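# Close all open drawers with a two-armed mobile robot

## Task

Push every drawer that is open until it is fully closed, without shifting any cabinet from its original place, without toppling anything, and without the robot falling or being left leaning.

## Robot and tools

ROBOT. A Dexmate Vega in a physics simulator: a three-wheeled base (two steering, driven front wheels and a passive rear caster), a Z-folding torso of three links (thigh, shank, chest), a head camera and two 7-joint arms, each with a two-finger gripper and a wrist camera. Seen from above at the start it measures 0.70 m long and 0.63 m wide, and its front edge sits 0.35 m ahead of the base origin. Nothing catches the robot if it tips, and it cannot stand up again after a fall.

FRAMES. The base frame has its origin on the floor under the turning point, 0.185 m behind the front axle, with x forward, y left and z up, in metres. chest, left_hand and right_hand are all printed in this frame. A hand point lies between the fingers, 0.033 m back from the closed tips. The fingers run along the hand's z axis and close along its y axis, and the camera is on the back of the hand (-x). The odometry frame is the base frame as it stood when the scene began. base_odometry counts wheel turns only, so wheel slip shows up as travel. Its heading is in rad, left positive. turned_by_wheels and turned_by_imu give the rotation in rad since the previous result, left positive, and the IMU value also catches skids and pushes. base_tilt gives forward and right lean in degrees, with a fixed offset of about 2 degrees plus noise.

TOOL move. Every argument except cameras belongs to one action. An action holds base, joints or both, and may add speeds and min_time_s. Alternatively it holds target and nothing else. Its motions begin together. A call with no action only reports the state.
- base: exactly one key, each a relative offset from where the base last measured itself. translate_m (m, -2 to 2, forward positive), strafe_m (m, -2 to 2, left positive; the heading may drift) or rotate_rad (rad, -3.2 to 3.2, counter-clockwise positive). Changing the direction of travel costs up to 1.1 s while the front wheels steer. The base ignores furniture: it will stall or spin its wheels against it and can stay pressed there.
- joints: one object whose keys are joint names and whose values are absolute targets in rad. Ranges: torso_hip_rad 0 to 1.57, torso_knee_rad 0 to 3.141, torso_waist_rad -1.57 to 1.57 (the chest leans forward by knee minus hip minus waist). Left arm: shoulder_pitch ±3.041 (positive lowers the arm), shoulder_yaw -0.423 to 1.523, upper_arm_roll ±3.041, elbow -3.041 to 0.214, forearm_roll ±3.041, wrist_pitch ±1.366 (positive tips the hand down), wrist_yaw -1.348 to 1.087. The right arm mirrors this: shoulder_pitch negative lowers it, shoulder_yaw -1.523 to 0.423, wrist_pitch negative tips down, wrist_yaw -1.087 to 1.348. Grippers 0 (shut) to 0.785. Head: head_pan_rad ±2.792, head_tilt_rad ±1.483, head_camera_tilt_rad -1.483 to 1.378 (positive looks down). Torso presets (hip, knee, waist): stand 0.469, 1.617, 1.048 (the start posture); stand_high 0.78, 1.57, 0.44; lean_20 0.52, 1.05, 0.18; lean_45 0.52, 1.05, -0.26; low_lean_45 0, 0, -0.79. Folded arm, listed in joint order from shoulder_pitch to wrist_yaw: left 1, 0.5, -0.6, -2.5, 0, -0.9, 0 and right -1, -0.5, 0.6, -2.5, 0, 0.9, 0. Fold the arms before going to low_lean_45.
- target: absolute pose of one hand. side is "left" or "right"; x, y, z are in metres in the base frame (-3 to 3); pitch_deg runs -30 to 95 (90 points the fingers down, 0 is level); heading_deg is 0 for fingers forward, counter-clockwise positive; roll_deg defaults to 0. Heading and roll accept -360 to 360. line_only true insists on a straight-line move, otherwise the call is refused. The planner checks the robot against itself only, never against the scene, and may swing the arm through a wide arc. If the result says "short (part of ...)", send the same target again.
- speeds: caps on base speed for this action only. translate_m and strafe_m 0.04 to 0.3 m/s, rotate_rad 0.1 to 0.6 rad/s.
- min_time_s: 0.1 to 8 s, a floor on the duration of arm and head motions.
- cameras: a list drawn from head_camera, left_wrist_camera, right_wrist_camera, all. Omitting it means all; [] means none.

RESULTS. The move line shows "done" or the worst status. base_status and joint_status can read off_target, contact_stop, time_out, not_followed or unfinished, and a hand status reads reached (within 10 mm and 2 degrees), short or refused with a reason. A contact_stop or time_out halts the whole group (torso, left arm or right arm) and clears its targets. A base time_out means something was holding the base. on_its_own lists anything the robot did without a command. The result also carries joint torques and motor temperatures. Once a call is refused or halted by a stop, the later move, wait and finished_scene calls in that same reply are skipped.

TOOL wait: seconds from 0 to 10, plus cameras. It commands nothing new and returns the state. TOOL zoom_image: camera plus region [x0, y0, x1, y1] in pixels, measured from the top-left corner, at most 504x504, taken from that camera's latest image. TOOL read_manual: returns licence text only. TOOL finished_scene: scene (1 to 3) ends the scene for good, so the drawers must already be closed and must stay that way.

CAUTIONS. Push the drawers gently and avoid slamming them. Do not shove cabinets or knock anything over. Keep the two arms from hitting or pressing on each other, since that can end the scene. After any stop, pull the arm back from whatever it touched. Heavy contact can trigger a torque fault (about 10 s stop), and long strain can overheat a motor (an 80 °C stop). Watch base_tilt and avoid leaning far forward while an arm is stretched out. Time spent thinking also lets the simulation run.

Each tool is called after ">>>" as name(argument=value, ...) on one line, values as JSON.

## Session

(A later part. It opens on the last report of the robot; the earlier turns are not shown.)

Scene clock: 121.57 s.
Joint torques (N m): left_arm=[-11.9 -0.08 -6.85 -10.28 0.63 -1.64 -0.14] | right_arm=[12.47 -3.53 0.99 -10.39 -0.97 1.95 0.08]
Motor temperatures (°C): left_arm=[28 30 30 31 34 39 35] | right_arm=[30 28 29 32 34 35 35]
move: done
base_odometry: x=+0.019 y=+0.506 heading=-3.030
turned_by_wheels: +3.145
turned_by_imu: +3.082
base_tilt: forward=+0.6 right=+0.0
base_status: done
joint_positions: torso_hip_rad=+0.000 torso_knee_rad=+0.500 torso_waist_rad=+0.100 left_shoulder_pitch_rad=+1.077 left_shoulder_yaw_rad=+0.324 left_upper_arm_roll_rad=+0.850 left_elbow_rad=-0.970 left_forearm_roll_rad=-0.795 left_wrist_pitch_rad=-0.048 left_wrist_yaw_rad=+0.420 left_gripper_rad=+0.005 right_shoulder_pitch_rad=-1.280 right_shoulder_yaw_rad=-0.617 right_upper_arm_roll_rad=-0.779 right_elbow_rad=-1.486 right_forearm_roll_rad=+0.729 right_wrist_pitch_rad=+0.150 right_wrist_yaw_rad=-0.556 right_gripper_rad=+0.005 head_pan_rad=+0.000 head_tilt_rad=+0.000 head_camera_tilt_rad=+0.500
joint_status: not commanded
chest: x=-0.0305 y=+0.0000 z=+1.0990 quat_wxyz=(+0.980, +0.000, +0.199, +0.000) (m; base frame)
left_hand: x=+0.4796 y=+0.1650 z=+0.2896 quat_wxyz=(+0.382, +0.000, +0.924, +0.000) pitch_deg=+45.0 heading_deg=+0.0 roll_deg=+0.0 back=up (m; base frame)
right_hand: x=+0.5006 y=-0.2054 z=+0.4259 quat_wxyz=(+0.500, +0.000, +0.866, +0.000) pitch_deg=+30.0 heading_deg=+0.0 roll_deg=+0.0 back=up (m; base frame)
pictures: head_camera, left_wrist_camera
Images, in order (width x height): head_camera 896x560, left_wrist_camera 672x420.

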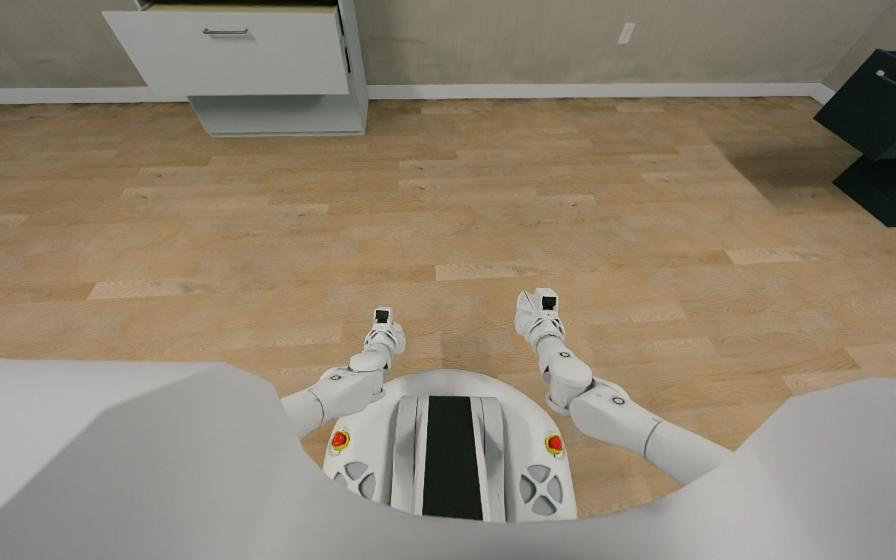

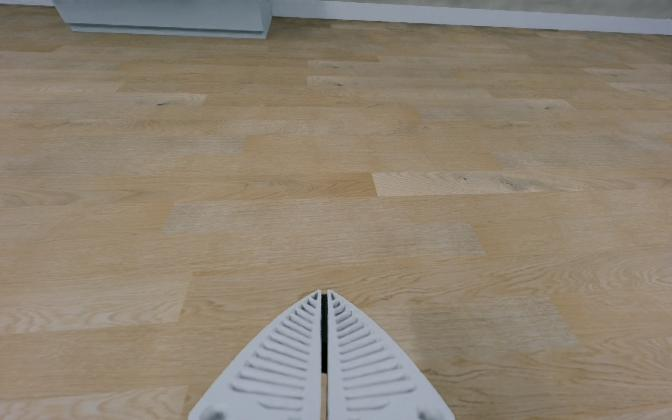

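>>> move(base={"rotate_rad": 0.045}, joints={"head_camera_tilt_rad":0.2}, cameras=[])

>>> move(base={"strafe_m": 0.82}, cameras=[])

>>> move(target={"side":"left","x":0.52,"y":0.2,"z":0.55,"pitch_deg":20,"heading_deg":0}, cameras=["head_camera","left_wrist_camera"])

Scene clock: 135.53 s.
Joint torques (N m): left_arm=[-10.19 -1.61 -8.79 -8.86 0.02 -1.77 -0.38] | right_arm=[12.46 -3.97 1.58 -9.51 -0.99 2.1 0]
Motor temperatures (°C): left_arm=[28 30 30 31 34 39 35] | right_arm=[30 28 29 32 34 35 35]
move: done
base_odometry: x=+0.019 y=+0.506 heading=-2.985
turned_by_wheels: +0.045
turned_by_imu: +0.044
base_tilt: forward=+0.6 right=+0.0
base_status: done
joint_positions: torso_hip_rad=+0.000 torso_knee_rad=+0.500 torso_waist_rad=+0.100 left_shoulder_pitch_rad=+1.077 left_shoulder_yaw_rad=+0.324 left_upper_arm_roll_rad=+0.850 left_elbow_rad=-0.970 left_forearm_roll_rad=-0.795 left_wrist_pitch_rad=-0.048 left_wrist_yaw_rad=+0.420 left_gripper_rad=+0.005 right_shoulder_pitch_rad=-1.280 right_shoulder_yaw_rad=-0.617 right_upper_arm_roll_rad=-0.779 right_elbow_rad=-1.486 right_forearm_roll_rad=+0.729 right_wrist_pitch_rad=+0.150 right_wrist_yaw_rad=-0.556 right_gripper_rad=+0.005 head_pan_rad=+0.000 head_tilt_rad=+0.000 head_camera_tilt_rad=+0.200
joint_status: all done
chest: x=-0.0305 y=+0.0000 z=+1.0990 quat_wxyz=(+0.980, +0.000, +0.199, +0.000) (m; base frame)
left_hand: x=+0.4796 y=+0.1650 z=+0.2896 quat_wxyz=(+0.382, +0.000, +0.924, +0.000) pitch_deg=+45.0 heading_deg=+0.0 roll_deg=+0.0 back=up (m; base frame)
right_hand: x=+0.5006 y=-0.2054 z=+0.4259 quat_wxyz=(+0.500, +0.000, +0.866, +0.000) pitch_deg=+30.0 heading_deg=+0.0 roll_deg=+0.0 back=up (m; base frame)
pictures: none
No camera images: "cameras" was empty.

Scene clock: 140.23 s.
Joint torques (N m): left_arm=[-12.58 -2.47 -6.34 -9.29 0.61 -1.98 -0.46] | right_arm=[12.2 -3.48 1.3 -9.83 -0.98 1.32 0.06]
Motor temperatures (°C): left_arm=[28 30 30 31 34 39 35] | right_arm=[30 28 29 32 34 35 35]
move: done
base_odometry: x=+0.154 y=-0.301 heading=-2.973
turned_by_wheels: +0.012
turned_by_imu: +0.006
base_tilt: forward=+0.6 right=-0.1
base_status: done
joint_positions: torso_hip_rad=+0.000 torso_knee_rad=+0.500 torso_waist_rad=+0.100 left_shoulder_pitch_rad=+1.077 left_shoulder_yaw_rad=+0.324 left_upper_arm_roll_rad=+0.850 left_elbow_rad=-0.970 left_forearm_roll_rad=-0.795 left_wrist_pitch_rad=-0.048 left_wrist_yaw_rad=+0.420 left_gripper_rad=+0.005 right_shoulder_pitch_rad=-1.280 right_shoulder_yaw_rad=-0.617 right_upper_arm_roll_rad=-0.779 right_elbow_rad=-1.486 right_forearm_roll_rad=+0.729 right_wrist_pitch_rad=+0.150 right_wrist_yaw_rad=-0.556 right_gripper_rad=+0.005 head_pan_rad=+0.000 head_tilt_rad=+0.000 head_camera_tilt_rad=+0.200
joint_status: not commanded
chest: x=-0.0305 y=+0.0000 z=+1.0990 quat_wxyz=(+0.980, +0.000, +0.199, +0.000) (m; base frame)
left_hand: x=+0.4796 y=+0.1650 z=+0.2897 quat_wxyz=(+0.382, +0.000, +0.924, +0.000) pitch_deg=+45.0 heading_deg=+0.0 roll_deg=+0.0 back=up (m; base frame)
right_hand: x=+0.5006 y=-0.2054 z=+0.4259 quat_wxyz=(+0.500, +0.000, +0.866, +0.000) pitch_deg=+30.0 heading_deg=+0.0 roll_deg=+0.0 back=up (m; base frame)
pictures: none
No camera images: "cameras" was empty.

Scene clock: 144.80 s.
Joint torques (N m): left_arm=[-3.01 7.27 -13.64 -12.63 0.83 -2.1 0.59] | right_arm=[12.32 -3.58 1.63 -8.49 -0.97 1.81 0.04]
Motor temperatures (°C): left_arm=[28 30 30 31 34 39 35] | right_arm=[30 28 29 32 34 35 35]
move: done
base_odometry: x=+0.154 y=-0.301 heading=-2.973
turned_by_wheels: +0.000
turned_by_imu: +0.001
base_tilt: forward=+0.7 right=-0.1
base_status: not commanded
joint_positions: torso_hip_rad=+0.000 torso_knee_rad=+0.500 torso_waist_rad=+0.100 left_shoulder_pitch_rad=+1.347 left_shoulder_yaw_rad=+0.755 left_upper_arm_roll_rad=+0.733 left_elbow_rad=-1.806 left_forearm_roll_rad=-0.676 left_wrist_pitch_rad=-0.145 left_wrist_yaw_rad=+0.695 left_gripper_rad=+0.005 right_shoulder_pitch_rad=-1.280 right_shoulder_yaw_rad=-0.617 right_upper_arm_roll_rad=-0.779 right_elbow_rad=-1.486 right_forearm_roll_rad=+0.729 right_wrist_pitch_rad=+0.150 right_wrist_yaw_rad=-0.556 right_gripper_rad=+0.005 head_pan_rad=+0.000 head_tilt_rad=+0.000 head_camera_tilt_rad=+0.200
joint_status: not commanded
chest: x=-0.0305 y=+0.0000 z=+1.0990 quat_wxyz=(+0.980, +0.000, +0.199, +0.000) (m; base frame)
left_hand: x=+0.5197 y=+0.1998 z=+0.5470 quat_wxyz=(+0.572, +0.000, +0.821, +0.000) pitch_deg=+20.3 heading_deg=+0.0 roll_deg=+0.0 back=up (m; base frame)
left_hand_status: reached (straight line, planned for 3.0 s): 3 mm and 0.3 deg off.
right_hand: x=+0.5006 y=-0.2054 z=+0.4259 quat_wxyz=(+0.500, +0.000, +0.866, +0.000) pitch_deg=+30.0 heading_deg=+0.0 roll_deg=+0.0 back=up (m; base frame)
pictures: head_camera, left_wrist_camera
Images, in order (width x height): head_camera 896x560, left_wrist_camera 672x420.

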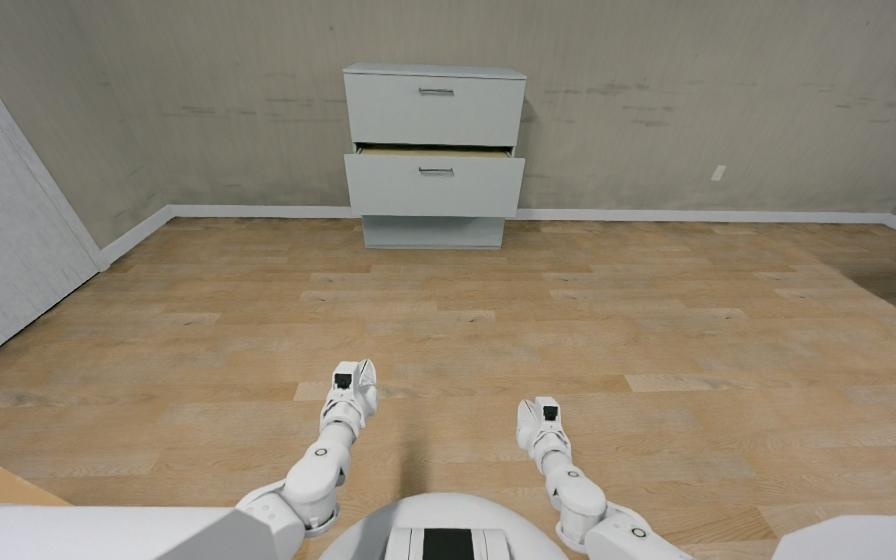

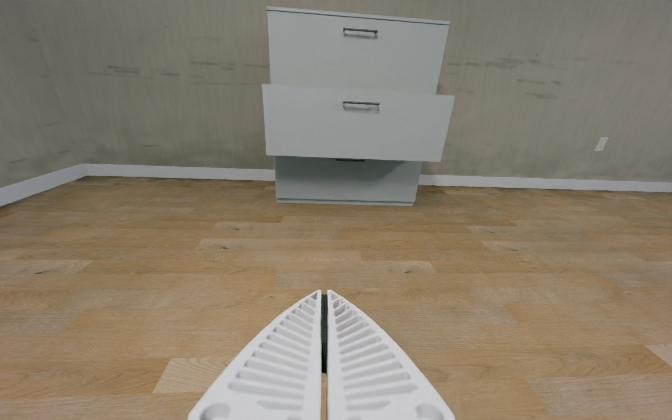

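>>> move(base={"rotate_rad":-0.02}, cameras=[])

>>> move(target={"side":"left","x":0.56,"y":0.14,"z":0.55,"pitch_deg":20,"heading_deg":0}, cameras=["head_camera"])

Scene clock: 164.77 s.
Joint torques (N m): left_arm=[-4.46 5.19 -10.88 -9.88 1.1 -1.38 0.22] | right_arm=[12.29 -2.71 1.47 -10.3 -0.95 1.93 0.11]
Motor temperatures (°C): left_arm=[28 30 30 31 34 39 35] | right_arm=[30 28 29 32 34 35 35]
move: done
base_odometry: x=+0.154 y=-0.301 heading=-2.993
turned_by_wheels: -0.020
turned_by_imu: -0.019
base_tilt: forward=+0.7 right=-0.1
base_status: done
joint_positions: torso_hip_rad=+0.000 torso_knee_rad=+0.500 torso_waist_rad=+0.100 left_shoulder_pitch_rad=+1.349 left_shoulder_yaw_rad=+0.758 left_upper_arm_roll_rad=+0.731 left_elbow_rad=-1.811 left_forearm_roll_rad=-0.675 left_wrist_pitch_rad=-0.147 left_wrist_yaw_rad=+0.697 left_gripper_rad=+0.005 right_shoulder_pitch_rad=-1.280 right_shoulder_yaw_rad=-0.617 right_upper_arm_roll_rad=-0.779 right_elbow_rad=-1.486 right_forearm_roll_rad=+0.729 right_wrist_pitch_rad=+0.150 right_wrist_yaw_rad=-0.556 right_gripper_rad=+0.005 head_pan_rad=+0.000 head_tilt_rad=+0.000 head_camera_tilt_rad=+0.200
joint_status: not commanded
chest: x=-0.0305 y=+0.0000 z=+1.0990 quat_wxyz=(+0.980, +0.000, +0.199, +0.000) (m; base frame)
left_hand: x=+0.5199 y=+0.1999 z=+0.5497 quat_wxyz=(+0.573, +0.000, +0.819, +0.000) pitch_deg=+20.0 heading_deg=+0.0 roll_deg=+0.0 back=up (m; base frame)
right_hand: x=+0.5006 y=-0.2054 z=+0.4259 quat_wxyz=(+0.500, +0.000, +0.866, +0.000) pitch_deg=+30.0 heading_deg=+0.0 roll_deg=+0.0 back=up (m; base frame)
pictures: none
No camera images: "cameras" was empty.

Scene clock: 167.03 s.
Joint torques (N m): left_arm=[-11.02 -2.97 -4.29 -10.06 1.76 -1.6 0.43] | right_arm=[12 -4.19 1.17 -8.52 -0.98 1.81 -0.02]
Motor temperatures (°C): left_arm=[28 30 30 31 34 39 35] | right_arm=[30 28 29 32 34 35 35]
move: done
base_odometry: x=+0.154 y=-0.301 heading=-2.993
turned_by_wheels: +0.000
turned_by_imu: +0.000
base_tilt: forward=+0.6 right=-0.1
base_status: not commanded
joint_positions: torso_hip_rad=+0.000 torso_knee_rad=+0.500 torso_waist_rad=+0.100 left_shoulder_pitch_rad=+1.210 left_shoulder_yaw_rad=+0.586 left_upper_arm_roll_rad=+0.798 left_elbow_rad=-1.707 left_forearm_roll_rad=-0.627 left_wrist_pitch_rad=-0.055 left_wrist_yaw_rad=+0.731 left_gripper_rad=+0.005 right_shoulder_pitch_rad=-1.280 right_shoulder_yaw_rad=-0.617 right_upper_arm_roll_rad=-0.779 right_elbow_rad=-1.486 right_forearm_roll_rad=+0.729 right_wrist_pitch_rad=+0.150 right_wrist_yaw_rad=-0.556 right_gripper_rad=+0.005 head_pan_rad=+0.000 head_tilt_rad=+0.000 head_camera_tilt_rad=+0.200
joint_status: not commanded
chest: x=-0.0305 y=+0.0000 z=+1.0990 quat_wxyz=(+0.980, +0.000, +0.199, +0.000) (m; base frame)
left_hand: x=+0.5585 y=+0.1424 z=+0.5495 quat_wxyz=(+0.573, +0.000, +0.819, +0.000) pitch_deg=+20.0 heading_deg=+0.0 roll_deg=+0.0 back=up (m; base frame)
left_hand_status: reached (straight line, planned for 0.9 s): 3 mm and 0.0 deg off.
right_hand: x=+0.5006 y=-0.2054 z=+0.4259 quat_wxyz=(+0.500, +0.000, +0.866, +0.000) pitch_deg=+30.0 heading_deg=+0.0 roll_deg=+0.0 back=up (m; base frame)
pictures: head_camera
Images, in order (width x height): head_camera 896x560.

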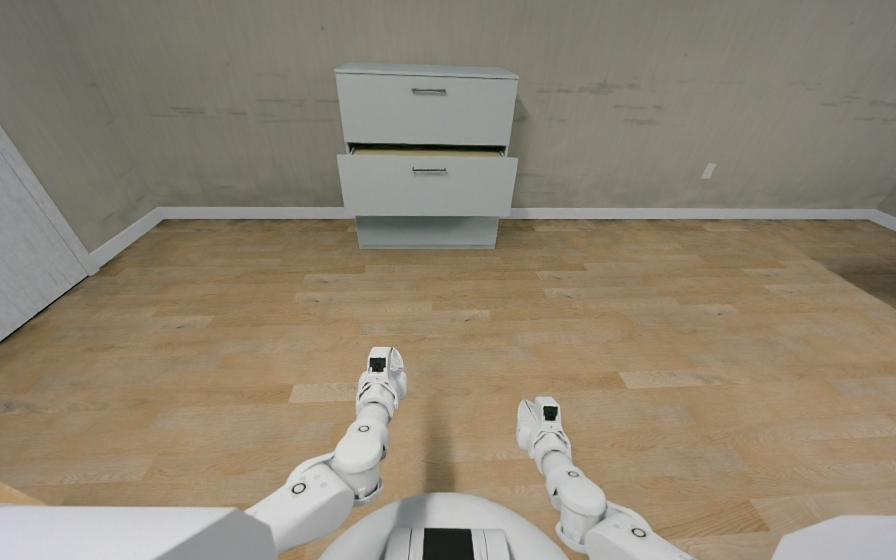

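>>> move(base={"translate_m":1.2}, cameras=["head_camera"])

Scene clock: 177.70 s.
Joint torques (N m): left_arm=[-10.96 -2.42 -10.99 -13.24 0.32 -3.06 -0.33] | right_arm=[12.74 -4.16 1.55 -9.24 -0.95 2.16 0.02]
Motor temperatures (°C): left_arm=[28 30 30 31 34 39 35] | right_arm=[30 28 29 32 34 35 35]
move: done
base_odometry: x=-1.032 y=-0.481 heading=-2.994
turned_by_wheels: +0.000
turned_by_imu: +0.001
base_tilt: forward=+0.7 right=+0.0
base_status: done
joint_positions: torso_hip_rad=+0.000 torso_knee_rad=+0.500 torso_waist_rad=+0.100 left_shoulder_pitch_rad=+1.205 left_shoulder_yaw_rad=+0.580 left_upper_arm_roll_rad=+0.801 left_elbow_rad=-1.703 left_forearm_roll_rad=-0.626 left_wrist_pitch_rad=-0.051 left_wrist_yaw_rad=+0.732 left_gripper_rad=+0.005 right_shoulder_pitch_rad=-1.280 right_shoulder_yaw_rad=-0.617 right_upper_arm_roll_rad=-0.779 right_elbow_rad=-1.486 right_forearm_roll_rad=+0.729 right_wrist_pitch_rad=+0.150 right_wrist_yaw_rad=-0.556 right_gripper_rad=+0.005 head_pan_rad=+0.000 head_tilt_rad=+0.000 head_camera_tilt_rad=+0.200
joint_status: not commanded
chest: x=-0.0305 y=+0.0000 z=+1.0990 quat_wxyz=(+0.980, +0.000, +0.199, +0.000) (m; base frame)
left_hand: x=+0.5597 y=+0.1400 z=+0.5496 quat_wxyz=(+0.573, +0.000, +0.819, +0.000) pitch_deg=+20.0 heading_deg=+0.0 roll_deg=+0.0 back=up (m; base frame)
right_hand: x=+0.5006 y=-0.2054 z=+0.4259 quat_wxyz=(+0.500, +0.000, +0.866, +0.000) pitch_deg=+30.0 heading_deg=+0.0 roll_deg=+0.0 back=up (m; base frame)
pictures: head_camera
Images, in order (width x height): head_camera 896x560.

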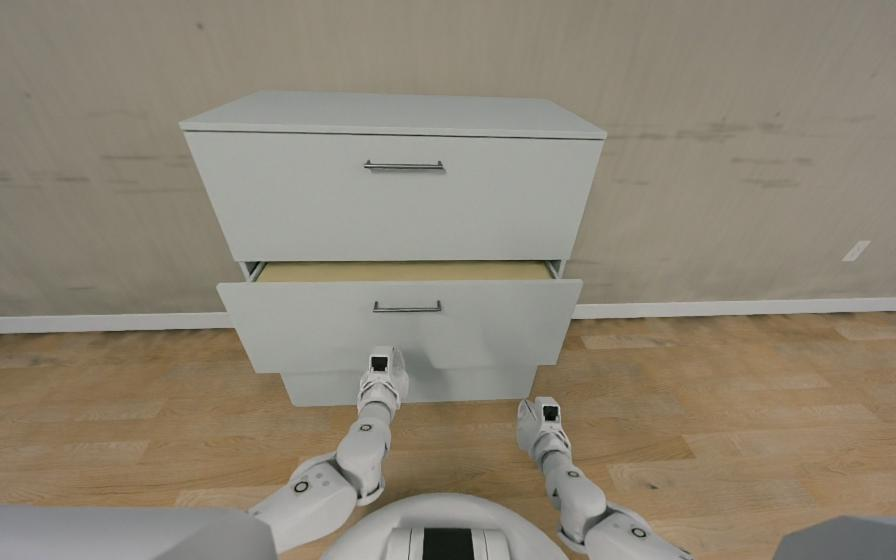

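>>> move(base={"translate_m":0.3}, speeds={"translate_m":0.07}, cameras=["head_camera"])

Scene clock: 196.53 s.
Joint torques (N m): left_arm=[-99.72 5.81 -108.37 -4.27 7.15 -12.99 4.05] | right_arm=[20.52 3.55 9.29 -12.76 -4.01 4.77 7.19]
Motor temperatures (°C): left_arm=[47 30 54 31 37 47 35] | right_arm=[31 28 29 32 34 36 36]
move: done
TORQUE FAULT: left_upper_arm_roll_rad reached its load limit. The left arm stopped for 10 seconds, dropped its targets and accepts commands again: back off and push less far. Before the stop ended, the hold on left_upper_arm_roll_rad was turned back by 3.0 degrees, the way its load pushed it. The stop added 8.7 s to the call and to motion_time.
base_odometry: x=-1.328 y=-0.526 heading=-2.994
turned_by_wheels: +0.000
turned_by_imu: +0.027
base_tilt: forward=+0.6 right=+0.0
base_status: done
joint_positions: torso_hip_rad=+0.001 torso_knee_rad=+0.499 torso_waist_rad=+0.100 left_shoulder_pitch_rad=+1.214 left_shoulder_yaw_rad=+0.579 left_upper_arm_roll_rad=+0.852 left_elbow_rad=-1.704 left_forearm_roll_rad=-0.630 left_wrist_pitch_rad=-0.043 left_wrist_yaw_rad=+0.730 left_gripper_rad=+0.005 right_shoulder_pitch_rad=-1.281 right_shoulder_yaw_rad=-0.617 right_upper_arm_roll_rad=-0.779 right_elbow_rad=-1.485 right_forearm_roll_rad=+0.730 right_wrist_pitch_rad=+0.149 right_wrist_yaw_rad=-0.558 right_gripper_rad=+0.005 head_pan_rad=+0.000 head_tilt_rad=+0.000 head_camera_tilt_rad=+0.200
joint_status: not commanded
chest: x=-0.0318 y=+0.0000 z=+1.0990 quat_wxyz=(+0.980, +0.000, +0.198, +0.000) (m; base frame)
left_hand: x=+0.5340 y=+0.1128 z=+0.5265 quat_wxyz=(+0.555, +0.018, +0.831, -0.014) pitch_deg=+22.5 heading_deg=-2.7 roll_deg=-0.2 back=up (m; base frame)
right_hand: x=+0.4996 y=-0.2060 z=+0.4259 quat_wxyz=(+0.500, +0.000, +0.866, -0.001) pitch_deg=+30.0 heading_deg=-0.1 roll_deg=-0.1 back=up (m; base frame)
pictures: head_camera
Images, in order (width x height): head_camera 896x560.

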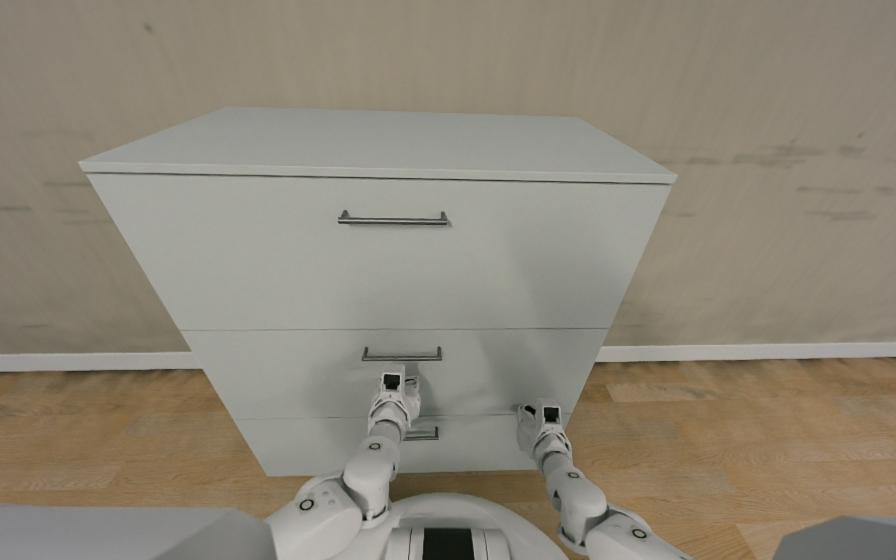

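>>> move(base={"translate_m":-0.05}, speeds={"translate_m":0.06}, cameras=[])

>>> move(base={"translate_m":-0.45}, cameras=["head_camera"])

Scene clock: 201.30 s.
Joint torques (N m): left_arm=[-13.59 2.14 -16.91 -8.94 1.06 -1.93 1.03] | right_arm=[12.27 -1.93 8.04 -9.95 -1.6 2.35 0.23]
Motor temperatures (°C): left_arm=[49 30 55 31 37 46 35] | right_arm=[31 28 30 32 34 36 36]
move: done
base_odometry: x=-1.279 y=-0.519 heading=-2.994
turned_by_wheels: +0.000
turned_by_imu: +0.000
base_tilt: forward=+0.6 right=+0.0
base_status: done
joint_positions: torso_hip_rad=+0.000 torso_knee_rad=+0.500 torso_waist_rad=+0.100 left_shoulder_pitch_rad=+1.210 left_shoulder_yaw_rad=+0.579 left_upper_arm_roll_rad=+0.864 left_elbow_rad=-1.704 left_forearm_roll_rad=-0.628 left_wrist_pitch_rad=-0.047 left_wrist_yaw_rad=+0.730 left_gripper_rad=+0.005 right_shoulder_pitch_rad=-1.280 right_shoulder_yaw_rad=-0.617 right_upper_arm_roll_rad=-0.779 right_elbow_rad=-1.486 right_forearm_roll_rad=+0.729 right_wrist_pitch_rad=+0.150 right_wrist_yaw_rad=-0.556 right_gripper_rad=+0.005 head_pan_rad=+0.000 head_tilt_rad=+0.000 head_camera_tilt_rad=+0.200
joint_status: not commanded
chest: x=-0.0307 y=+0.0000 z=+1.0990 quat_wxyz=(+0.980, +0.000, +0.199, +0.000) (m; base frame)
left_hand: x=+0.5329 y=+0.1076 z=+0.5260 quat_wxyz=(+0.555, +0.022, +0.831, -0.017) pitch_deg=+22.5 heading_deg=-3.2 roll_deg=-0.2 back=up (m; base frame)
right_hand: x=+0.5003 y=-0.2052 z=+0.4258 quat_wxyz=(+0.500, +0.000, +0.866, +0.000) pitch_deg=+30.0 heading_deg=+0.0 roll_deg=+0.0 back=up (m; base frame)
pictures: none
No camera images: "cameras" was empty.

Scene clock: 204.37 s.
Joint torques (N m): left_arm=[-11.5 -0.07 -7.47 -11.21 0.48 -2.61 0.51] | right_arm=[12.82 -0.45 7.94 -9.91 -1.63 2.83 0.17]
Motor temperatures (°C): left_arm=[48 30 53 31 36 46 35] | right_arm=[31 28 30 32 34 36 36]
move: done
base_odometry: x=-0.834 y=-0.451 heading=-2.994
turned_by_wheels: +0.001
turned_by_imu: +0.002
base_tilt: forward=+0.6 right=+0.0
base_status: done
joint_positions: torso_hip_rad=+0.000 torso_knee_rad=+0.500 torso_waist_rad=+0.100 left_shoulder_pitch_rad=+1.210 left_shoulder_yaw_rad=+0.579 left_upper_arm_roll_rad=+0.863 left_elbow_rad=-1.704 left_forearm_roll_rad=-0.628 left_wrist_pitch_rad=-0.047 left_wrist_yaw_rad=+0.731 left_gripper_rad=+0.005 right_shoulder_pitch_rad=-1.280 right_shoulder_yaw_rad=-0.617 right_upper_arm_roll_rad=-0.779 right_elbow_rad=-1.486 right_forearm_roll_rad=+0.729 right_wrist_pitch_rad=+0.150 right_wrist_yaw_rad=-0.556 right_gripper_rad=+0.005 head_pan_rad=+0.000 head_tilt_rad=+0.000 head_camera_tilt_rad=+0.200
joint_status: not commanded
chest: x=-0.0305 y=+0.0000 z=+1.0990 quat_wxyz=(+0.980, +0.000, +0.199, +0.000) (m; base frame)
left_hand: x=+0.5333 y=+0.1079 z=+0.5261 quat_wxyz=(+0.555, +0.022, +0.831, -0.016) pitch_deg=+22.5 heading_deg=-3.2 roll_deg=-0.2 back=up (m; base frame)
right_hand: x=+0.5003 y=-0.2052 z=+0.4257 quat_wxyz=(+0.500, +0.000, +0.866, +0.000) pitch_deg=+30.0 heading_deg=+0.0 roll_deg=+0.0 back=up (m; base frame)
pictures: head_camera
Images, in order (width x height): head_camera 896x560.

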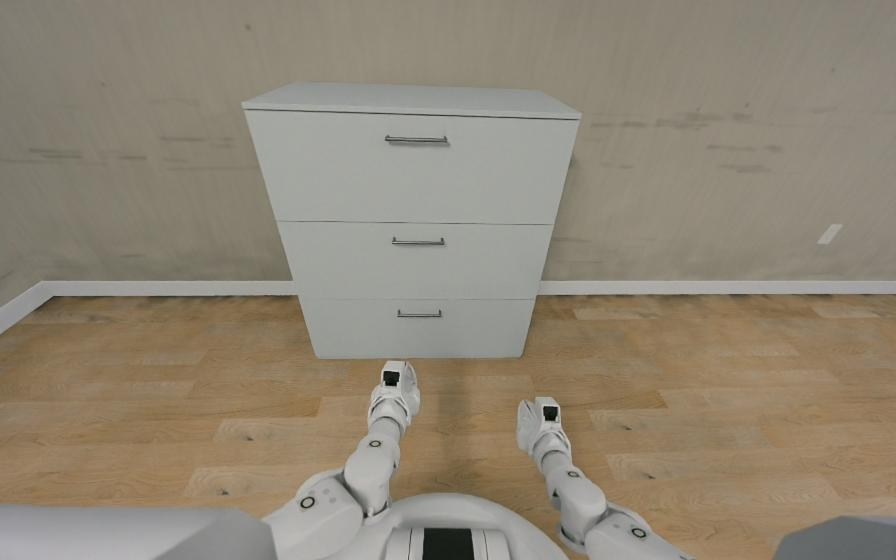

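>>> move(base={"rotate_rad":-1.6}, cameras=["head_camera"])

Scene clock: 215.50 s.
Joint torques (N m): left_arm=[-11.48 -0.08 -8.87 -10.75 1.16 -2.31 0.12] | right_arm=[13.1 -0.22 7.9 -10.11 -1.55 1.56 0.26]
Motor temperatures (°C): left_arm=[42 30 48 31 36 43 35] | right_arm=[31 28 30 32 34 36 36]
move: done
base_odometry: x=-0.835 y=-0.451 heading=+1.687
turned_by_wheels: -1.602
turned_by_imu: -1.567
base_tilt: forward=+0.7 right=-0.1
base_status: done
joint_positions: torso_hip_rad=+0.000 torso_knee_rad=+0.500 torso_waist_rad=+0.100 left_shoulder_pitch_rad=+1.210 left_shoulder_yaw_rad=+0.579 left_upper_arm_roll_rad=+0.863 left_elbow_rad=-1.704 left_forearm_roll_rad=-0.628 left_wrist_pitch_rad=-0.047 left_wrist_yaw_rad=+0.731 left_gripper_rad=+0.005 right_shoulder_pitch_rad=-1.280 right_shoulder_yaw_rad=-0.617 right_upper_arm_roll_rad=-0.779 right_elbow_rad=-1.486 right_forearm_roll_rad=+0.729 right_wrist_pitch_rad=+0.150 right_wrist_yaw_rad=-0.556 right_gripper_rad=+0.005 head_pan_rad=+0.000 head_tilt_rad=+0.000 head_camera_tilt_rad=+0.200
joint_status: not commanded
chest: x=-0.0305 y=+0.0000 z=+1.0990 quat_wxyz=(+0.980, +0.000, +0.199, +0.000) (m; base frame)
left_hand: x=+0.5333 y=+0.1079 z=+0.5261 quat_wxyz=(+0.555, +0.022, +0.831, -0.016) pitch_deg=+22.5 heading_deg=-3.2 roll_deg=-0.2 back=up (m; base frame)
right_hand: x=+0.5003 y=-0.2052 z=+0.4257 quat_wxyz=(+0.500, +0.000, +0.866, +0.000) pitch_deg=+30.0 heading_deg=+0.0 roll_deg=+0.0 back=up (m; base frame)
pictures: head_camera
Images, in order (width x height): head_camera 896x560.

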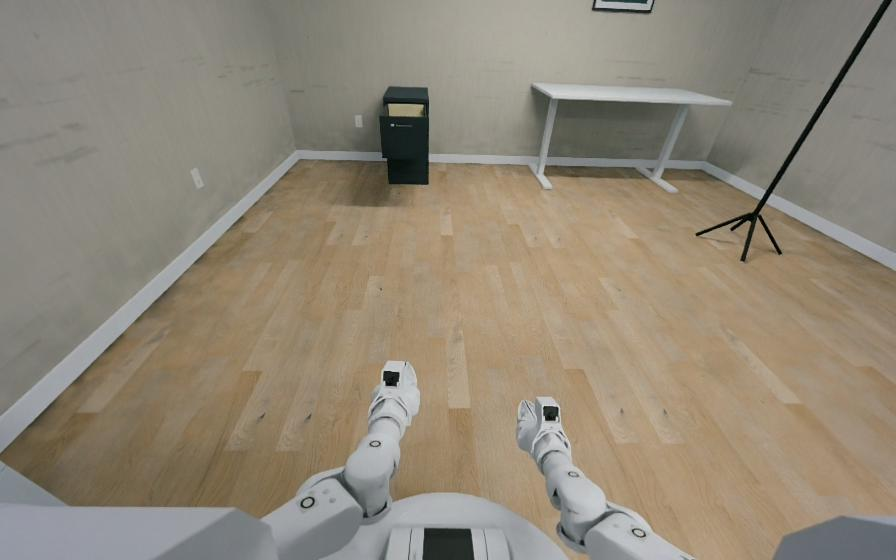

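>>> move(base={"translate_m":1.6}, cameras=[])

>>> move(base={"strafe_m":0.33}, cameras=[])

>>> move(target={"side":"left","x":0.53,"y":0.16,"z":0.54,"pitch_deg":25,"heading_deg":0}, cameras=["head_camera"])

Scene clock: 237.23 s.
Joint torques (N m): left_arm=[-9.27 1.93 -6.45 -11.26 0.61 -2.39 0.56] | right_arm=[13.14 -1.46 7.9 -9.75 -1.59 1.67 0.11]
Motor temperatures (°C): left_arm=[36 30 41 31 35 41 35] | right_arm=[31 28 30 32 34 36 35]
move: done
base_odometry: x=-1.025 y=+1.137 heading=+1.687
turned_by_wheels: -0.001
turned_by_imu: +0.001
base_tilt: forward=+0.7 right=-0.1
base_status: done
joint_positions: torso_hip_rad=+0.000 torso_knee_rad=+0.500 torso_waist_rad=+0.100 left_shoulder_pitch_rad=+1.210 left_shoulder_yaw_rad=+0.579 left_upper_arm_roll_rad=+0.863 left_elbow_rad=-1.704 left_forearm_roll_rad=-0.628 left_wrist_pitch_rad=-0.047 left_wrist_yaw_rad=+0.731 left_gripper_rad=+0.005 right_shoulder_pitch_rad=-1.280 right_shoulder_yaw_rad=-0.617 right_upper_arm_roll_rad=-0.779 right_elbow_rad=-1.486 right_forearm_roll_rad=+0.729 right_wrist_pitch_rad=+0.150 right_wrist_yaw_rad=-0.556 right_gripper_rad=+0.005 head_pan_rad=+0.000 head_tilt_rad=+0.000 head_camera_tilt_rad=+0.200
joint_status: not commanded
chest: x=-0.0305 y=+0.0000 z=+1.0990 quat_wxyz=(+0.980, +0.000, +0.199, +0.000) (m; base frame)
left_hand: x=+0.5333 y=+0.1079 z=+0.5260 quat_wxyz=(+0.555, +0.022, +0.831, -0.016) pitch_deg=+22.5 heading_deg=-3.2 roll_deg=-0.2 back=up (m; base frame)
right_hand: x=+0.5003 y=-0.2052 z=+0.4257 quat_wxyz=(+0.500, +0.000, +0.866, +0.000) pitch_deg=+30.0 heading_deg=+0.0 roll_deg=+0.0 back=up (m; base frame)
pictures: none
No camera images: "cameras" was empty.

Scene clock: 240.53 s.
Joint torques (N m): left_arm=[-8.81 1 -9.3 -9.66 1.09 -2.88 0.63] | right_arm=[13.04 -1.19 7.87 -9.67 -1.55 1.63 0.01]
Motor temperatures (°C): left_arm=[35 30 40 31 35 40 35] | right_arm=[31 28 30 32 34 36 35]
move: done
base_odometry: x=-1.353 y=+1.097 heading=+1.689
turned_by_wheels: +0.003
turned_by_imu: +0.000
base_tilt: forward=+0.6 right=+0.0
base_status: done
joint_positions: torso_hip_rad=+0.000 torso_knee_rad=+0.500 torso_waist_rad=+0.100 left_shoulder_pitch_rad=+1.210 left_shoulder_yaw_rad=+0.579 left_upper_arm_roll_rad=+0.863 left_elbow_rad=-1.704 left_forearm_roll_rad=-0.628 left_wrist_pitch_rad=-0.047 left_wrist_yaw_rad=+0.731 left_gripper_rad=+0.005 right_shoulder_pitch_rad=-1.280 right_shoulder_yaw_rad=-0.617 right_upper_arm_roll_rad=-0.779 right_elbow_rad=-1.486 right_forearm_roll_rad=+0.729 right_wrist_pitch_rad=+0.150 right_wrist_yaw_rad=-0.556 right_gripper_rad=+0.005 head_pan_rad=+0.000 head_tilt_rad=+0.000 head_camera_tilt_rad=+0.200
joint_status: not commanded
chest: x=-0.0305 y=+0.0000 z=+1.0990 quat_wxyz=(+0.980, +0.000, +0.199, +0.000) (m; base frame)
left_hand: x=+0.5333 y=+0.1079 z=+0.5261 quat_wxyz=(+0.555, +0.022, +0.831, -0.016) pitch_deg=+22.5 heading_deg=-3.2 roll_deg=-0.2 back=up (m; base frame)
right_hand: x=+0.5004 y=-0.2052 z=+0.4257 quat_wxyz=(+0.500, +0.000, +0.866, +0.000) pitch_deg=+30.0 heading_deg=+0.0 roll_deg=+0.0 back=up (m; base frame)
pictures: none
No camera images: "cameras" was empty.

Scene clock: 242.63 s.
Joint torques (N m): left_arm=[-7.37 1.29 -7.05 -10.2 0.81 -2.12 0.54] | right_arm=[12.78 -2 7.55 -9.63 -1.51 2.3 0.05]
Motor temperatures (°C): left_arm=[35 30 39 31 35 40 35] | right_arm=[31 28 30 32 34 36 35]
move: done
base_odometry: x=-1.353 y=+1.097 heading=+1.689
turned_by_wheels: +0.000
turned_by_imu: +0.000
base_tilt: forward=+0.7 right=-0.1
base_status: not commanded
joint_positions: torso_hip_rad=+0.000 torso_knee_rad=+0.500 torso_waist_rad=+0.100 left_shoulder_pitch_rad=+1.253 left_shoulder_yaw_rad=+0.690 left_upper_arm_roll_rad=+0.784 left_elbow_rad=-1.844 left_forearm_roll_rad=-0.729 left_wrist_pitch_rad=+0.025 left_wrist_yaw_rad=+0.768 left_gripper_rad=+0.005 right_shoulder_pitch_rad=-1.280 right_shoulder_yaw_rad=-0.617 right_upper_arm_roll_rad=-0.779 right_elbow_rad=-1.486 right_forearm_roll_rad=+0.729 right_wrist_pitch_rad=+0.150 right_wrist_yaw_rad=-0.556 right_gripper_rad=+0.005 head_pan_rad=+0.000 head_tilt_rad=+0.000 head_camera_tilt_rad=+0.200
joint_status: not commanded
chest: x=-0.0305 y=+0.0000 z=+1.0990 quat_wxyz=(+0.980, +0.000, +0.199, +0.000) (m; base frame)
left_hand: x=+0.5301 y=+0.1580 z=+0.5391 quat_wxyz=(+0.538, +0.001, +0.843, -0.001) pitch_deg=+24.9 heading_deg=-0.1 roll_deg=+0.0 back=up (m; base frame)
left_hand_status: reached (straight line, planned for 0.8 s): 2 mm and 0.1 deg off.
right_hand: x=+0.5004 y=-0.2052 z=+0.4257 quat_wxyz=(+0.500, +0.000, +0.866, +0.000) pitch_deg=+30.0 heading_deg=+0.0 roll_deg=+0.0 back=up (m; base frame)
pictures: head_camera
Images, in order (width x height): head_camera 896x560.

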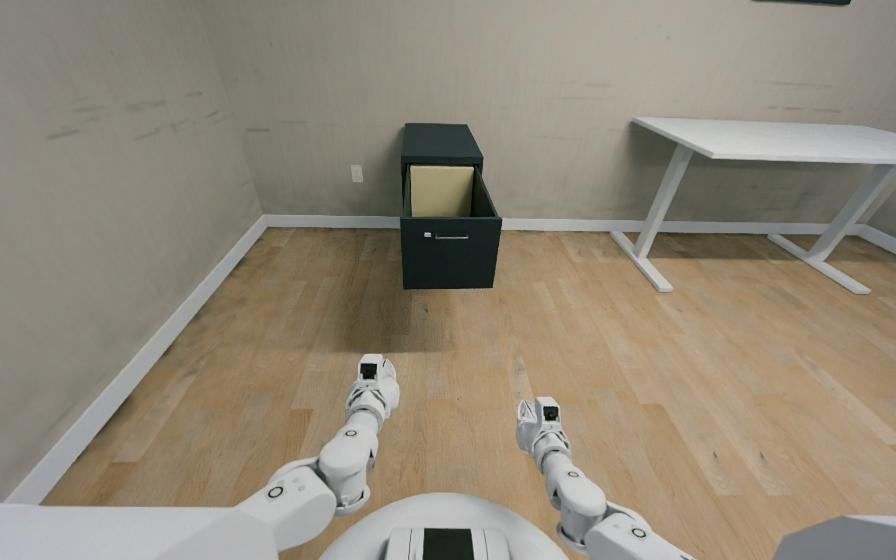

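>>> move(base={"strafe_m":-0.14}, cameras=[])

>>> move(base={"translate_m":0.45}, speeds={"translate_m":0.2}, cameras=["head_camera"])

Scene clock: 250.27 s.
Joint torques (N m): left_arm=[-4.28 4.13 -11.35 -12.3 0.75 -1.39 0.45] | right_arm=[11.88 -1.86 7.94 -8.83 -1.45 2.26 0.04]
Motor temperatures (°C): left_arm=[33 30 38 31 34 40 35] | right_arm=[31 28 30 32 34 36 35]
move: done
base_odometry: x=-1.214 y=+1.114 heading=+1.688
turned_by_wheels: -0.001
turned_by_imu: +0.001
base_tilt: forward=+0.6 right=-0.1
base_status: done
joint_positions: torso_hip_rad=+0.000 torso_knee_rad=+0.500 torso_waist_rad=+0.100 left_shoulder_pitch_rad=+1.255 left_shoulder_yaw_rad=+0.695 left_upper_arm_roll_rad=+0.780 left_elbow_rad=-1.850 left_forearm_roll_rad=-0.734 left_wrist_pitch_rad=+0.028 left_wrist_yaw_rad=+0.770 left_gripper_rad=+0.005 right_shoulder_pitch_rad=-1.280 right_shoulder_yaw_rad=-0.617 right_upper_arm_roll_rad=-0.779 right_elbow_rad=-1.486 right_forearm_roll_rad=+0.729 right_wrist_pitch_rad=+0.150 right_wrist_yaw_rad=-0.556 right_gripper_rad=+0.005 head_pan_rad=+0.000 head_tilt_rad=+0.000 head_camera_tilt_rad=+0.200
joint_status: not commanded
chest: x=-0.0305 y=+0.0000 z=+1.0990 quat_wxyz=(+0.980, +0.000, +0.199, +0.000) (m; base frame)
left_hand: x=+0.5299 y=+0.1599 z=+0.5398 quat_wxyz=(+0.537, +0.000, +0.843, +0.000) pitch_deg=+25.0 heading_deg=+0.0 roll_deg=+0.0 back=up (m; base frame)
right_hand: x=+0.5004 y=-0.2052 z=+0.4257 quat_wxyz=(+0.500, +0.000, +0.866, +0.000) pitch_deg=+30.0 heading_deg=+0.0 roll_deg=+0.0 back=up (m; base frame)
pictures: none
No camera images: "cameras" was empty.

Scene clock: 254.27 s.
Joint torques (N m): left_arm=[-8.4 1.82 -11.51 -10.32 0.61 -2.28 0.02] | right_arm=[13.14 -0.73 7.87 -8.6 -1.55 2.65 0.14]
Motor temperatures (°C): left_arm=[33 30 37 31 34 40 35] | right_arm=[31 28 30 32 34 36 35]
move: done
base_odometry: x=-1.267 y=+1.561 heading=+1.687
turned_by_wheels: -0.001
turned_by_imu: -0.001
base_tilt: forward=+0.7 right=-0.1
base_status: done
joint_positions: torso_hip_rad=+0.000 torso_knee_rad=+0.500 torso_waist_rad=+0.100 left_shoulder_pitch_rad=+1.256 left_shoulder_yaw_rad=+0.695 left_upper_arm_roll_rad=+0.780 left_elbow_rad=-1.850 left_forearm_roll_rad=-0.734 left_wrist_pitch_rad=+0.028 left_wrist_yaw_rad=+0.770 left_gripper_rad=+0.005 right_shoulder_pitch_rad=-1.280 right_shoulder_yaw_rad=-0.617 right_upper_arm_roll_rad=-0.779 right_elbow_rad=-1.486 right_forearm_roll_rad=+0.729 right_wrist_pitch_rad=+0.150 right_wrist_yaw_rad=-0.556 right_gripper_rad=+0.005 head_pan_rad=+0.000 head_tilt_rad=+0.000 head_camera_tilt_rad=+0.200
joint_status: not commanded
chest: x=-0.0304 y=+0.0000 z=+1.0990 quat_wxyz=(+0.980, +0.000, +0.199, +0.000) (m; base frame)
left_hand: x=+0.5298 y=+0.1599 z=+0.5397 quat_wxyz=(+0.537, +0.000, +0.844, +0.000) pitch_deg=+25.0 heading_deg=+0.0 roll_deg=+0.0 back=up (m; base frame)
right_hand: x=+0.5004 y=-0.2052 z=+0.4257 quat_wxyz=(+0.500, +0.000, +0.866, +0.000) pitch_deg=+30.0 heading_deg=+0.0 roll_deg=+0.0 back=up (m; base frame)
pictures: head_camera
Images, in order (width x height): head_camera 896x560.

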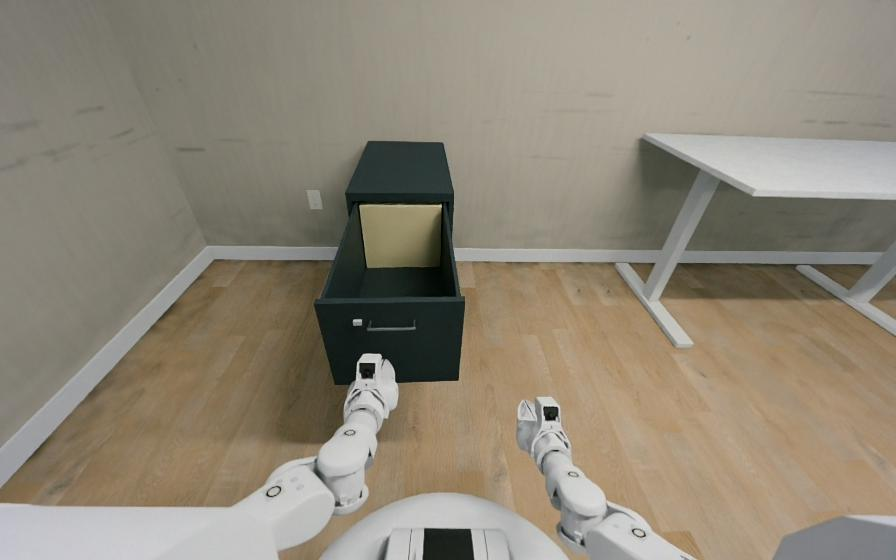

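>>> move(base={"translate_m":0.36}, speeds={"translate_m":0.07}, cameras=["head_camera"])

Scene clock: 264.87 s.
Joint torques (N m): left_arm=[-13 3.79 -10.61 -12.46 2.03 -1.46 -0.67] | right_arm=[12.3 -0.82 7.94 -9.55 -1.45 1.49 0.2]
Motor temperatures (°C): left_arm=[31 30 36 31 34 39 35] | right_arm=[30 28 30 32 34 35 35]
move: done
base_odometry: x=-1.309 y=+1.919 heading=+1.687
turned_by_wheels: -0.001
turned_by_imu: +0.001
base_tilt: forward=+0.6 right=-0.1
base_status: done
joint_positions: torso_hip_rad=+0.000 torso_knee_rad=+0.500 torso_waist_rad=+0.100 left_shoulder_pitch_rad=+1.256 left_shoulder_yaw_rad=+0.695 left_upper_arm_roll_rad=+0.780 left_elbow_rad=-1.850 left_forearm_roll_rad=-0.734 left_wrist_pitch_rad=+0.028 left_wrist_yaw_rad=+0.770 left_gripper_rad=+0.005 right_shoulder_pitch_rad=-1.280 right_shoulder_yaw_rad=-0.617 right_upper_arm_roll_rad=-0.779 right_elbow_rad=-1.486 right_forearm_roll_rad=+0.729 right_wrist_pitch_rad=+0.150 right_wrist_yaw_rad=-0.556 right_gripper_rad=+0.005 head_pan_rad=+0.000 head_tilt_rad=+0.000 head_camera_tilt_rad=+0.200
joint_status: not commanded
chest: x=-0.0305 y=+0.0000 z=+1.0990 quat_wxyz=(+0.980, +0.000, +0.199, +0.000) (m; base frame)
left_hand: x=+0.5297 y=+0.1600 z=+0.5396 quat_wxyz=(+0.537, +0.000, +0.844, +0.000) pitch_deg=+25.0 heading_deg=+0.0 roll_deg=+0.0 back=up (m; base frame)
right_hand: x=+0.5004 y=-0.2052 z=+0.4257 quat_wxyz=(+0.500, +0.000, +0.866, +0.000) pitch_deg=+30.0 heading_deg=+0.0 roll_deg=+0.0 back=up (m; base frame)
pictures: head_camera
Images, in order (width x height): head_camera 896x560.

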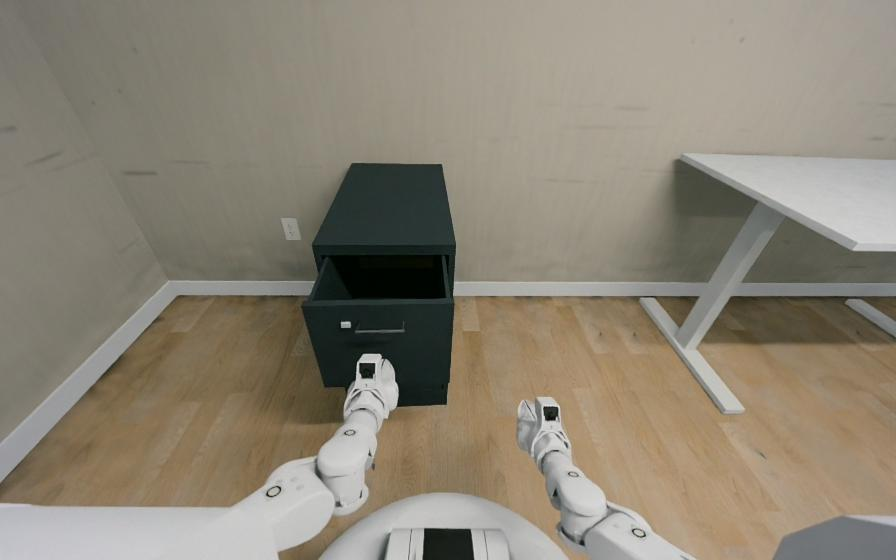

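>>> move(base={"translate_m":0.09}, speeds={"translate_m":0.06}, cameras=["head_camera"])

>>> zoom_image(camera="head_camera", region=[250, 200, 550, 430])

Scene clock: 272.80 s.
Joint torques (N m): left_arm=[-11.72 3.19 -8.39 -13.47 0.92 -2.82 -0.31] | right_arm=[12.64 -1.65 7.83 -10 -1.49 2.02 0.09]
Motor temperatures (°C): left_arm=[31 30 35 31 34 39 35] | right_arm=[30 28 30 32 34 35 35]
move: done
base_odometry: x=-1.320 y=+2.008 heading=+1.686
turned_by_wheels: -0.001
turned_by_imu: +0.000
base_tilt: forward=+0.7 right=+0.0
base_status: done
joint_positions: torso_hip_rad=+0.000 torso_knee_rad=+0.500 torso_waist_rad=+0.100 left_shoulder_pitch_rad=+1.256 left_shoulder_yaw_rad=+0.695 left_upper_arm_roll_rad=+0.780 left_elbow_rad=-1.850 left_forearm_roll_rad=-0.734 left_wrist_pitch_rad=+0.028 left_wrist_yaw_rad=+0.770 left_gripper_rad=+0.005 right_shoulder_pitch_rad=-1.280 right_shoulder_yaw_rad=-0.617 right_upper_arm_roll_rad=-0.779 right_elbow_rad=-1.486 right_forearm_roll_rad=+0.729 right_wrist_pitch_rad=+0.150 right_wrist_yaw_rad=-0.556 right_gripper_rad=+0.005 head_pan_rad=+0.000 head_tilt_rad=+0.000 head_camera_tilt_rad=+0.200
joint_status: not commanded
chest: x=-0.0305 y=+0.0000 z=+1.0990 quat_wxyz=(+0.980, +0.000, +0.199, +0.000) (m; base frame)
left_hand: x=+0.5297 y=+0.1600 z=+0.5396 quat_wxyz=(+0.537, +0.000, +0.844, +0.000) pitch_deg=+25.0 heading_deg=+0.0 roll_deg=+0.0 back=up (m; base frame)
right_hand: x=+0.5004 y=-0.2052 z=+0.4257 quat_wxyz=(+0.500, +0.000, +0.866, +0.000) pitch_deg=+30.0 heading_deg=+0.0 roll_deg=+0.0 back=up (m; base frame)
pictures: head_camera
Images, in order (width x height): head_camera 896x560.

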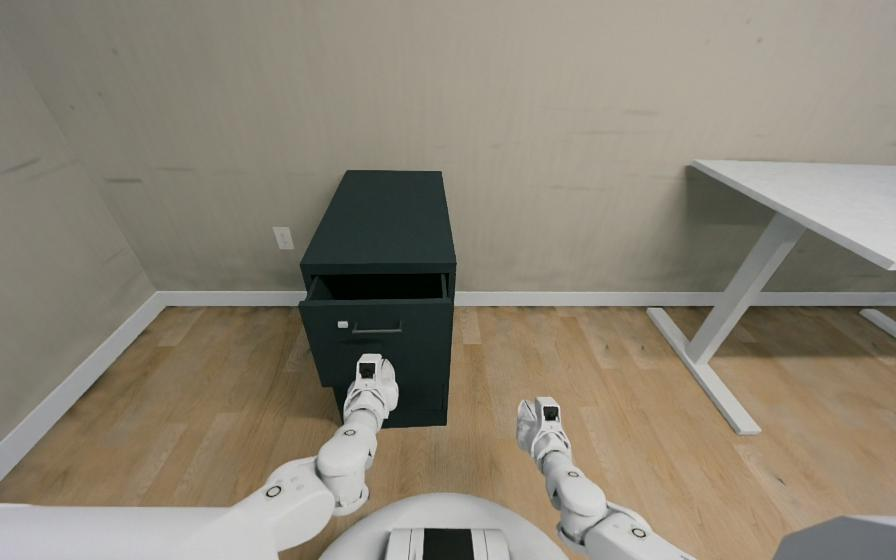

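Scaled by 1.680 from the camera's 896x560 image, which has a finer 960x600 frame.

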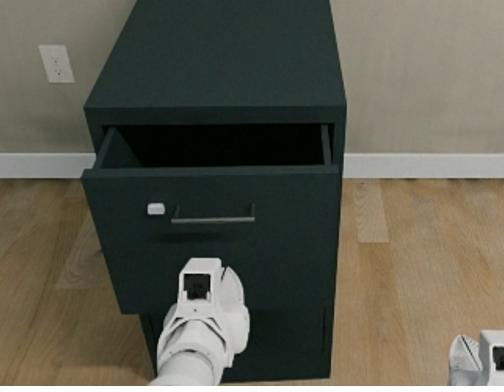

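>>> move(base={"translate_m":0.05}, speeds={"translate_m":0.05}, cameras=["head_camera"])

>>> zoom_image(camera="head_camera", region=[250, 200, 550, 430])

Scene clock: 279.07 s.
Joint torques (N m): left_arm=[-10.26 2.77 -9.36 -13.27 1.12 -1.06 -0.12] | right_arm=[13.22 -1.1 8.03 -9.01 -1.55 2.03 0.15]
Motor temperatures (°C): left_arm=[30 30 35 31 34 39 35] | right_arm=[30 28 30 32 34 35 35]
move: done
base_odometry: x=-1.326 y=+2.058 heading=+1.685
turned_by_wheels: -0.001
turned_by_imu: +0.000
base_tilt: forward=+0.7 right=-0.1
base_status: done
joint_positions: torso_hip_rad=+0.000 torso_knee_rad=+0.500 torso_waist_rad=+0.100 left_shoulder_pitch_rad=+1.256 left_shoulder_yaw_rad=+0.695 left_upper_arm_roll_rad=+0.780 left_elbow_rad=-1.850 left_forearm_roll_rad=-0.734 left_wrist_pitch_rad=+0.028 left_wrist_yaw_rad=+0.770 left_gripper_rad=+0.005 right_shoulder_pitch_rad=-1.280 right_shoulder_yaw_rad=-0.617 right_upper_arm_roll_rad=-0.779 right_elbow_rad=-1.486 right_forearm_roll_rad=+0.729 right_wrist_pitch_rad=+0.150 right_wrist_yaw_rad=-0.556 right_gripper_rad=+0.005 head_pan_rad=+0.000 head_tilt_rad=+0.000 head_camera_tilt_rad=+0.200
joint_status: not commanded
chest: x=-0.0305 y=+0.0000 z=+1.0990 quat_wxyz=(+0.980, +0.000, +0.199, +0.000) (m; base frame)
left_hand: x=+0.5297 y=+0.1600 z=+0.5396 quat_wxyz=(+0.537, +0.000, +0.844, +0.000) pitch_deg=+25.0 heading_deg=+0.0 roll_deg=+0.0 back=up (m; base frame)
right_hand: x=+0.5004 y=-0.2052 z=+0.4257 quat_wxyz=(+0.500, +0.000, +0.866, +0.000) pitch_deg=+30.0 heading_deg=+0.0 roll_deg=+0.0 back=up (m; base frame)
pictures: head_camera
Images, in order (width x height): head_camera 896x560.

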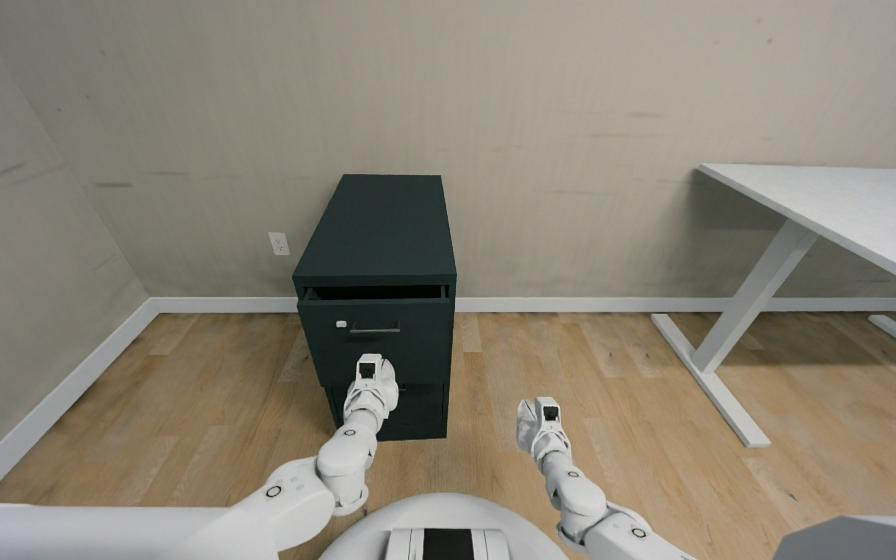

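Scaled by 1.680 from the camera's 896x560 image, which has a finer 960x600 frame.

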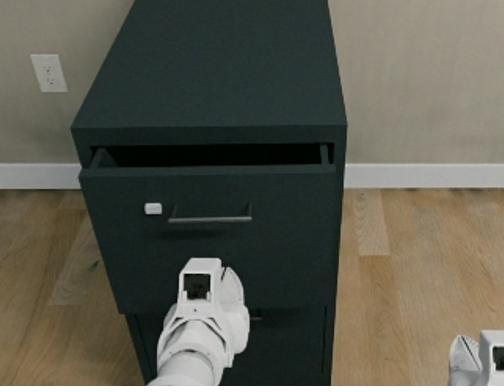

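>>> move(base={"translate_m":0.03}, speeds={"translate_m":0.04}, cameras=["head_camera"])

>>> zoom_image(camera="head_camera", region=[250, 200, 550, 430])

Scene clock: 284.23 s.
Joint torques (N m): left_arm=[-10.16 1.11 -9.99 -13.91 0.78 -1.76 -0.06] | right_arm=[13.03 -1.24 7.86 -9.07 -1.55 2.16 0.01]
Motor temperatures (°C): left_arm=[30 30 34 31 34 39 35] | right_arm=[30 28 30 32 34 35 35]
move: done
base_odometry: x=-1.329 y=+2.088 heading=+1.685
turned_by_wheels: -0.001
turned_by_imu: +0.000
base_tilt: forward=+0.6 right=+0.0
base_status: done
joint_positions: torso_hip_rad=+0.000 torso_knee_rad=+0.500 torso_waist_rad=+0.100 left_shoulder_pitch_rad=+1.256 left_shoulder_yaw_rad=+0.695 left_upper_arm_roll_rad=+0.780 left_elbow_rad=-1.850 left_forearm_roll_rad=-0.734 left_wrist_pitch_rad=+0.028 left_wrist_yaw_rad=+0.770 left_gripper_rad=+0.005 right_shoulder_pitch_rad=-1.280 right_shoulder_yaw_rad=-0.617 right_upper_arm_roll_rad=-0.779 right_elbow_rad=-1.486 right_forearm_roll_rad=+0.729 right_wrist_pitch_rad=+0.150 right_wrist_yaw_rad=-0.556 right_gripper_rad=+0.005 head_pan_rad=+0.000 head_tilt_rad=+0.000 head_camera_tilt_rad=+0.200
joint_status: not commanded
chest: x=-0.0305 y=+0.0000 z=+1.0990 quat_wxyz=(+0.980, +0.000, +0.199, +0.000) (m; base frame)
left_hand: x=+0.5297 y=+0.1599 z=+0.5396 quat_wxyz=(+0.537, +0.000, +0.844, +0.000) pitch_deg=+25.0 heading_deg=+0.0 roll_deg=+0.0 back=up (m; base frame)
right_hand: x=+0.5004 y=-0.2052 z=+0.4257 quat_wxyz=(+0.500, +0.000, +0.866, +0.000) pitch_deg=+30.0 heading_deg=+0.0 roll_deg=+0.0 back=up (m; base frame)
pictures: head_camera
Images, in order (width x height): head_camera 896x560.

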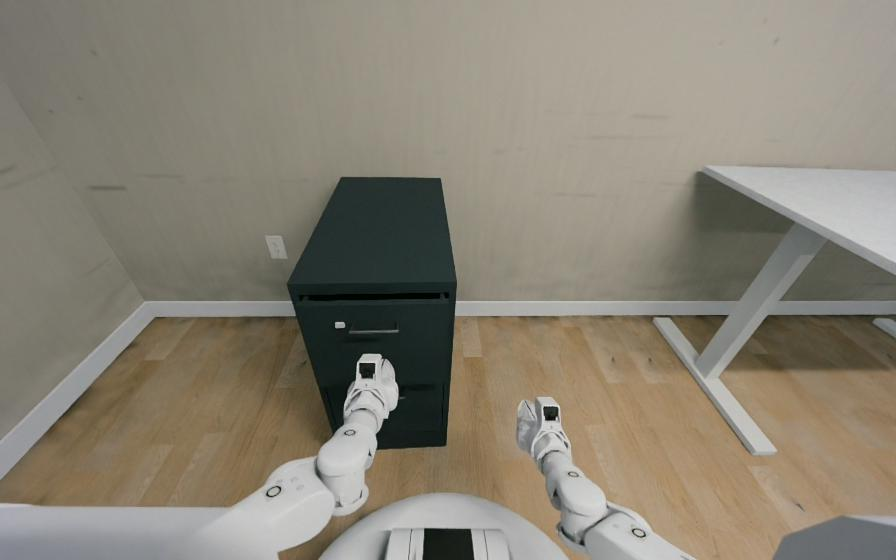

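Scaled by 1.680 from the camera's 896x560 image, which has a finer 960x600 frame.

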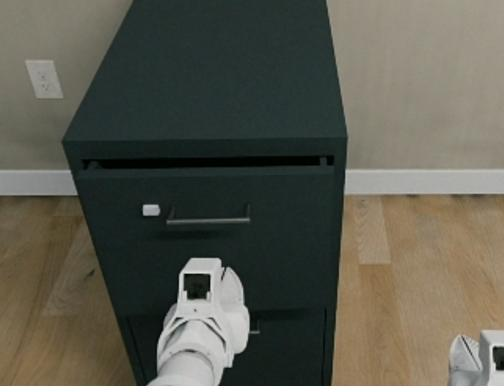

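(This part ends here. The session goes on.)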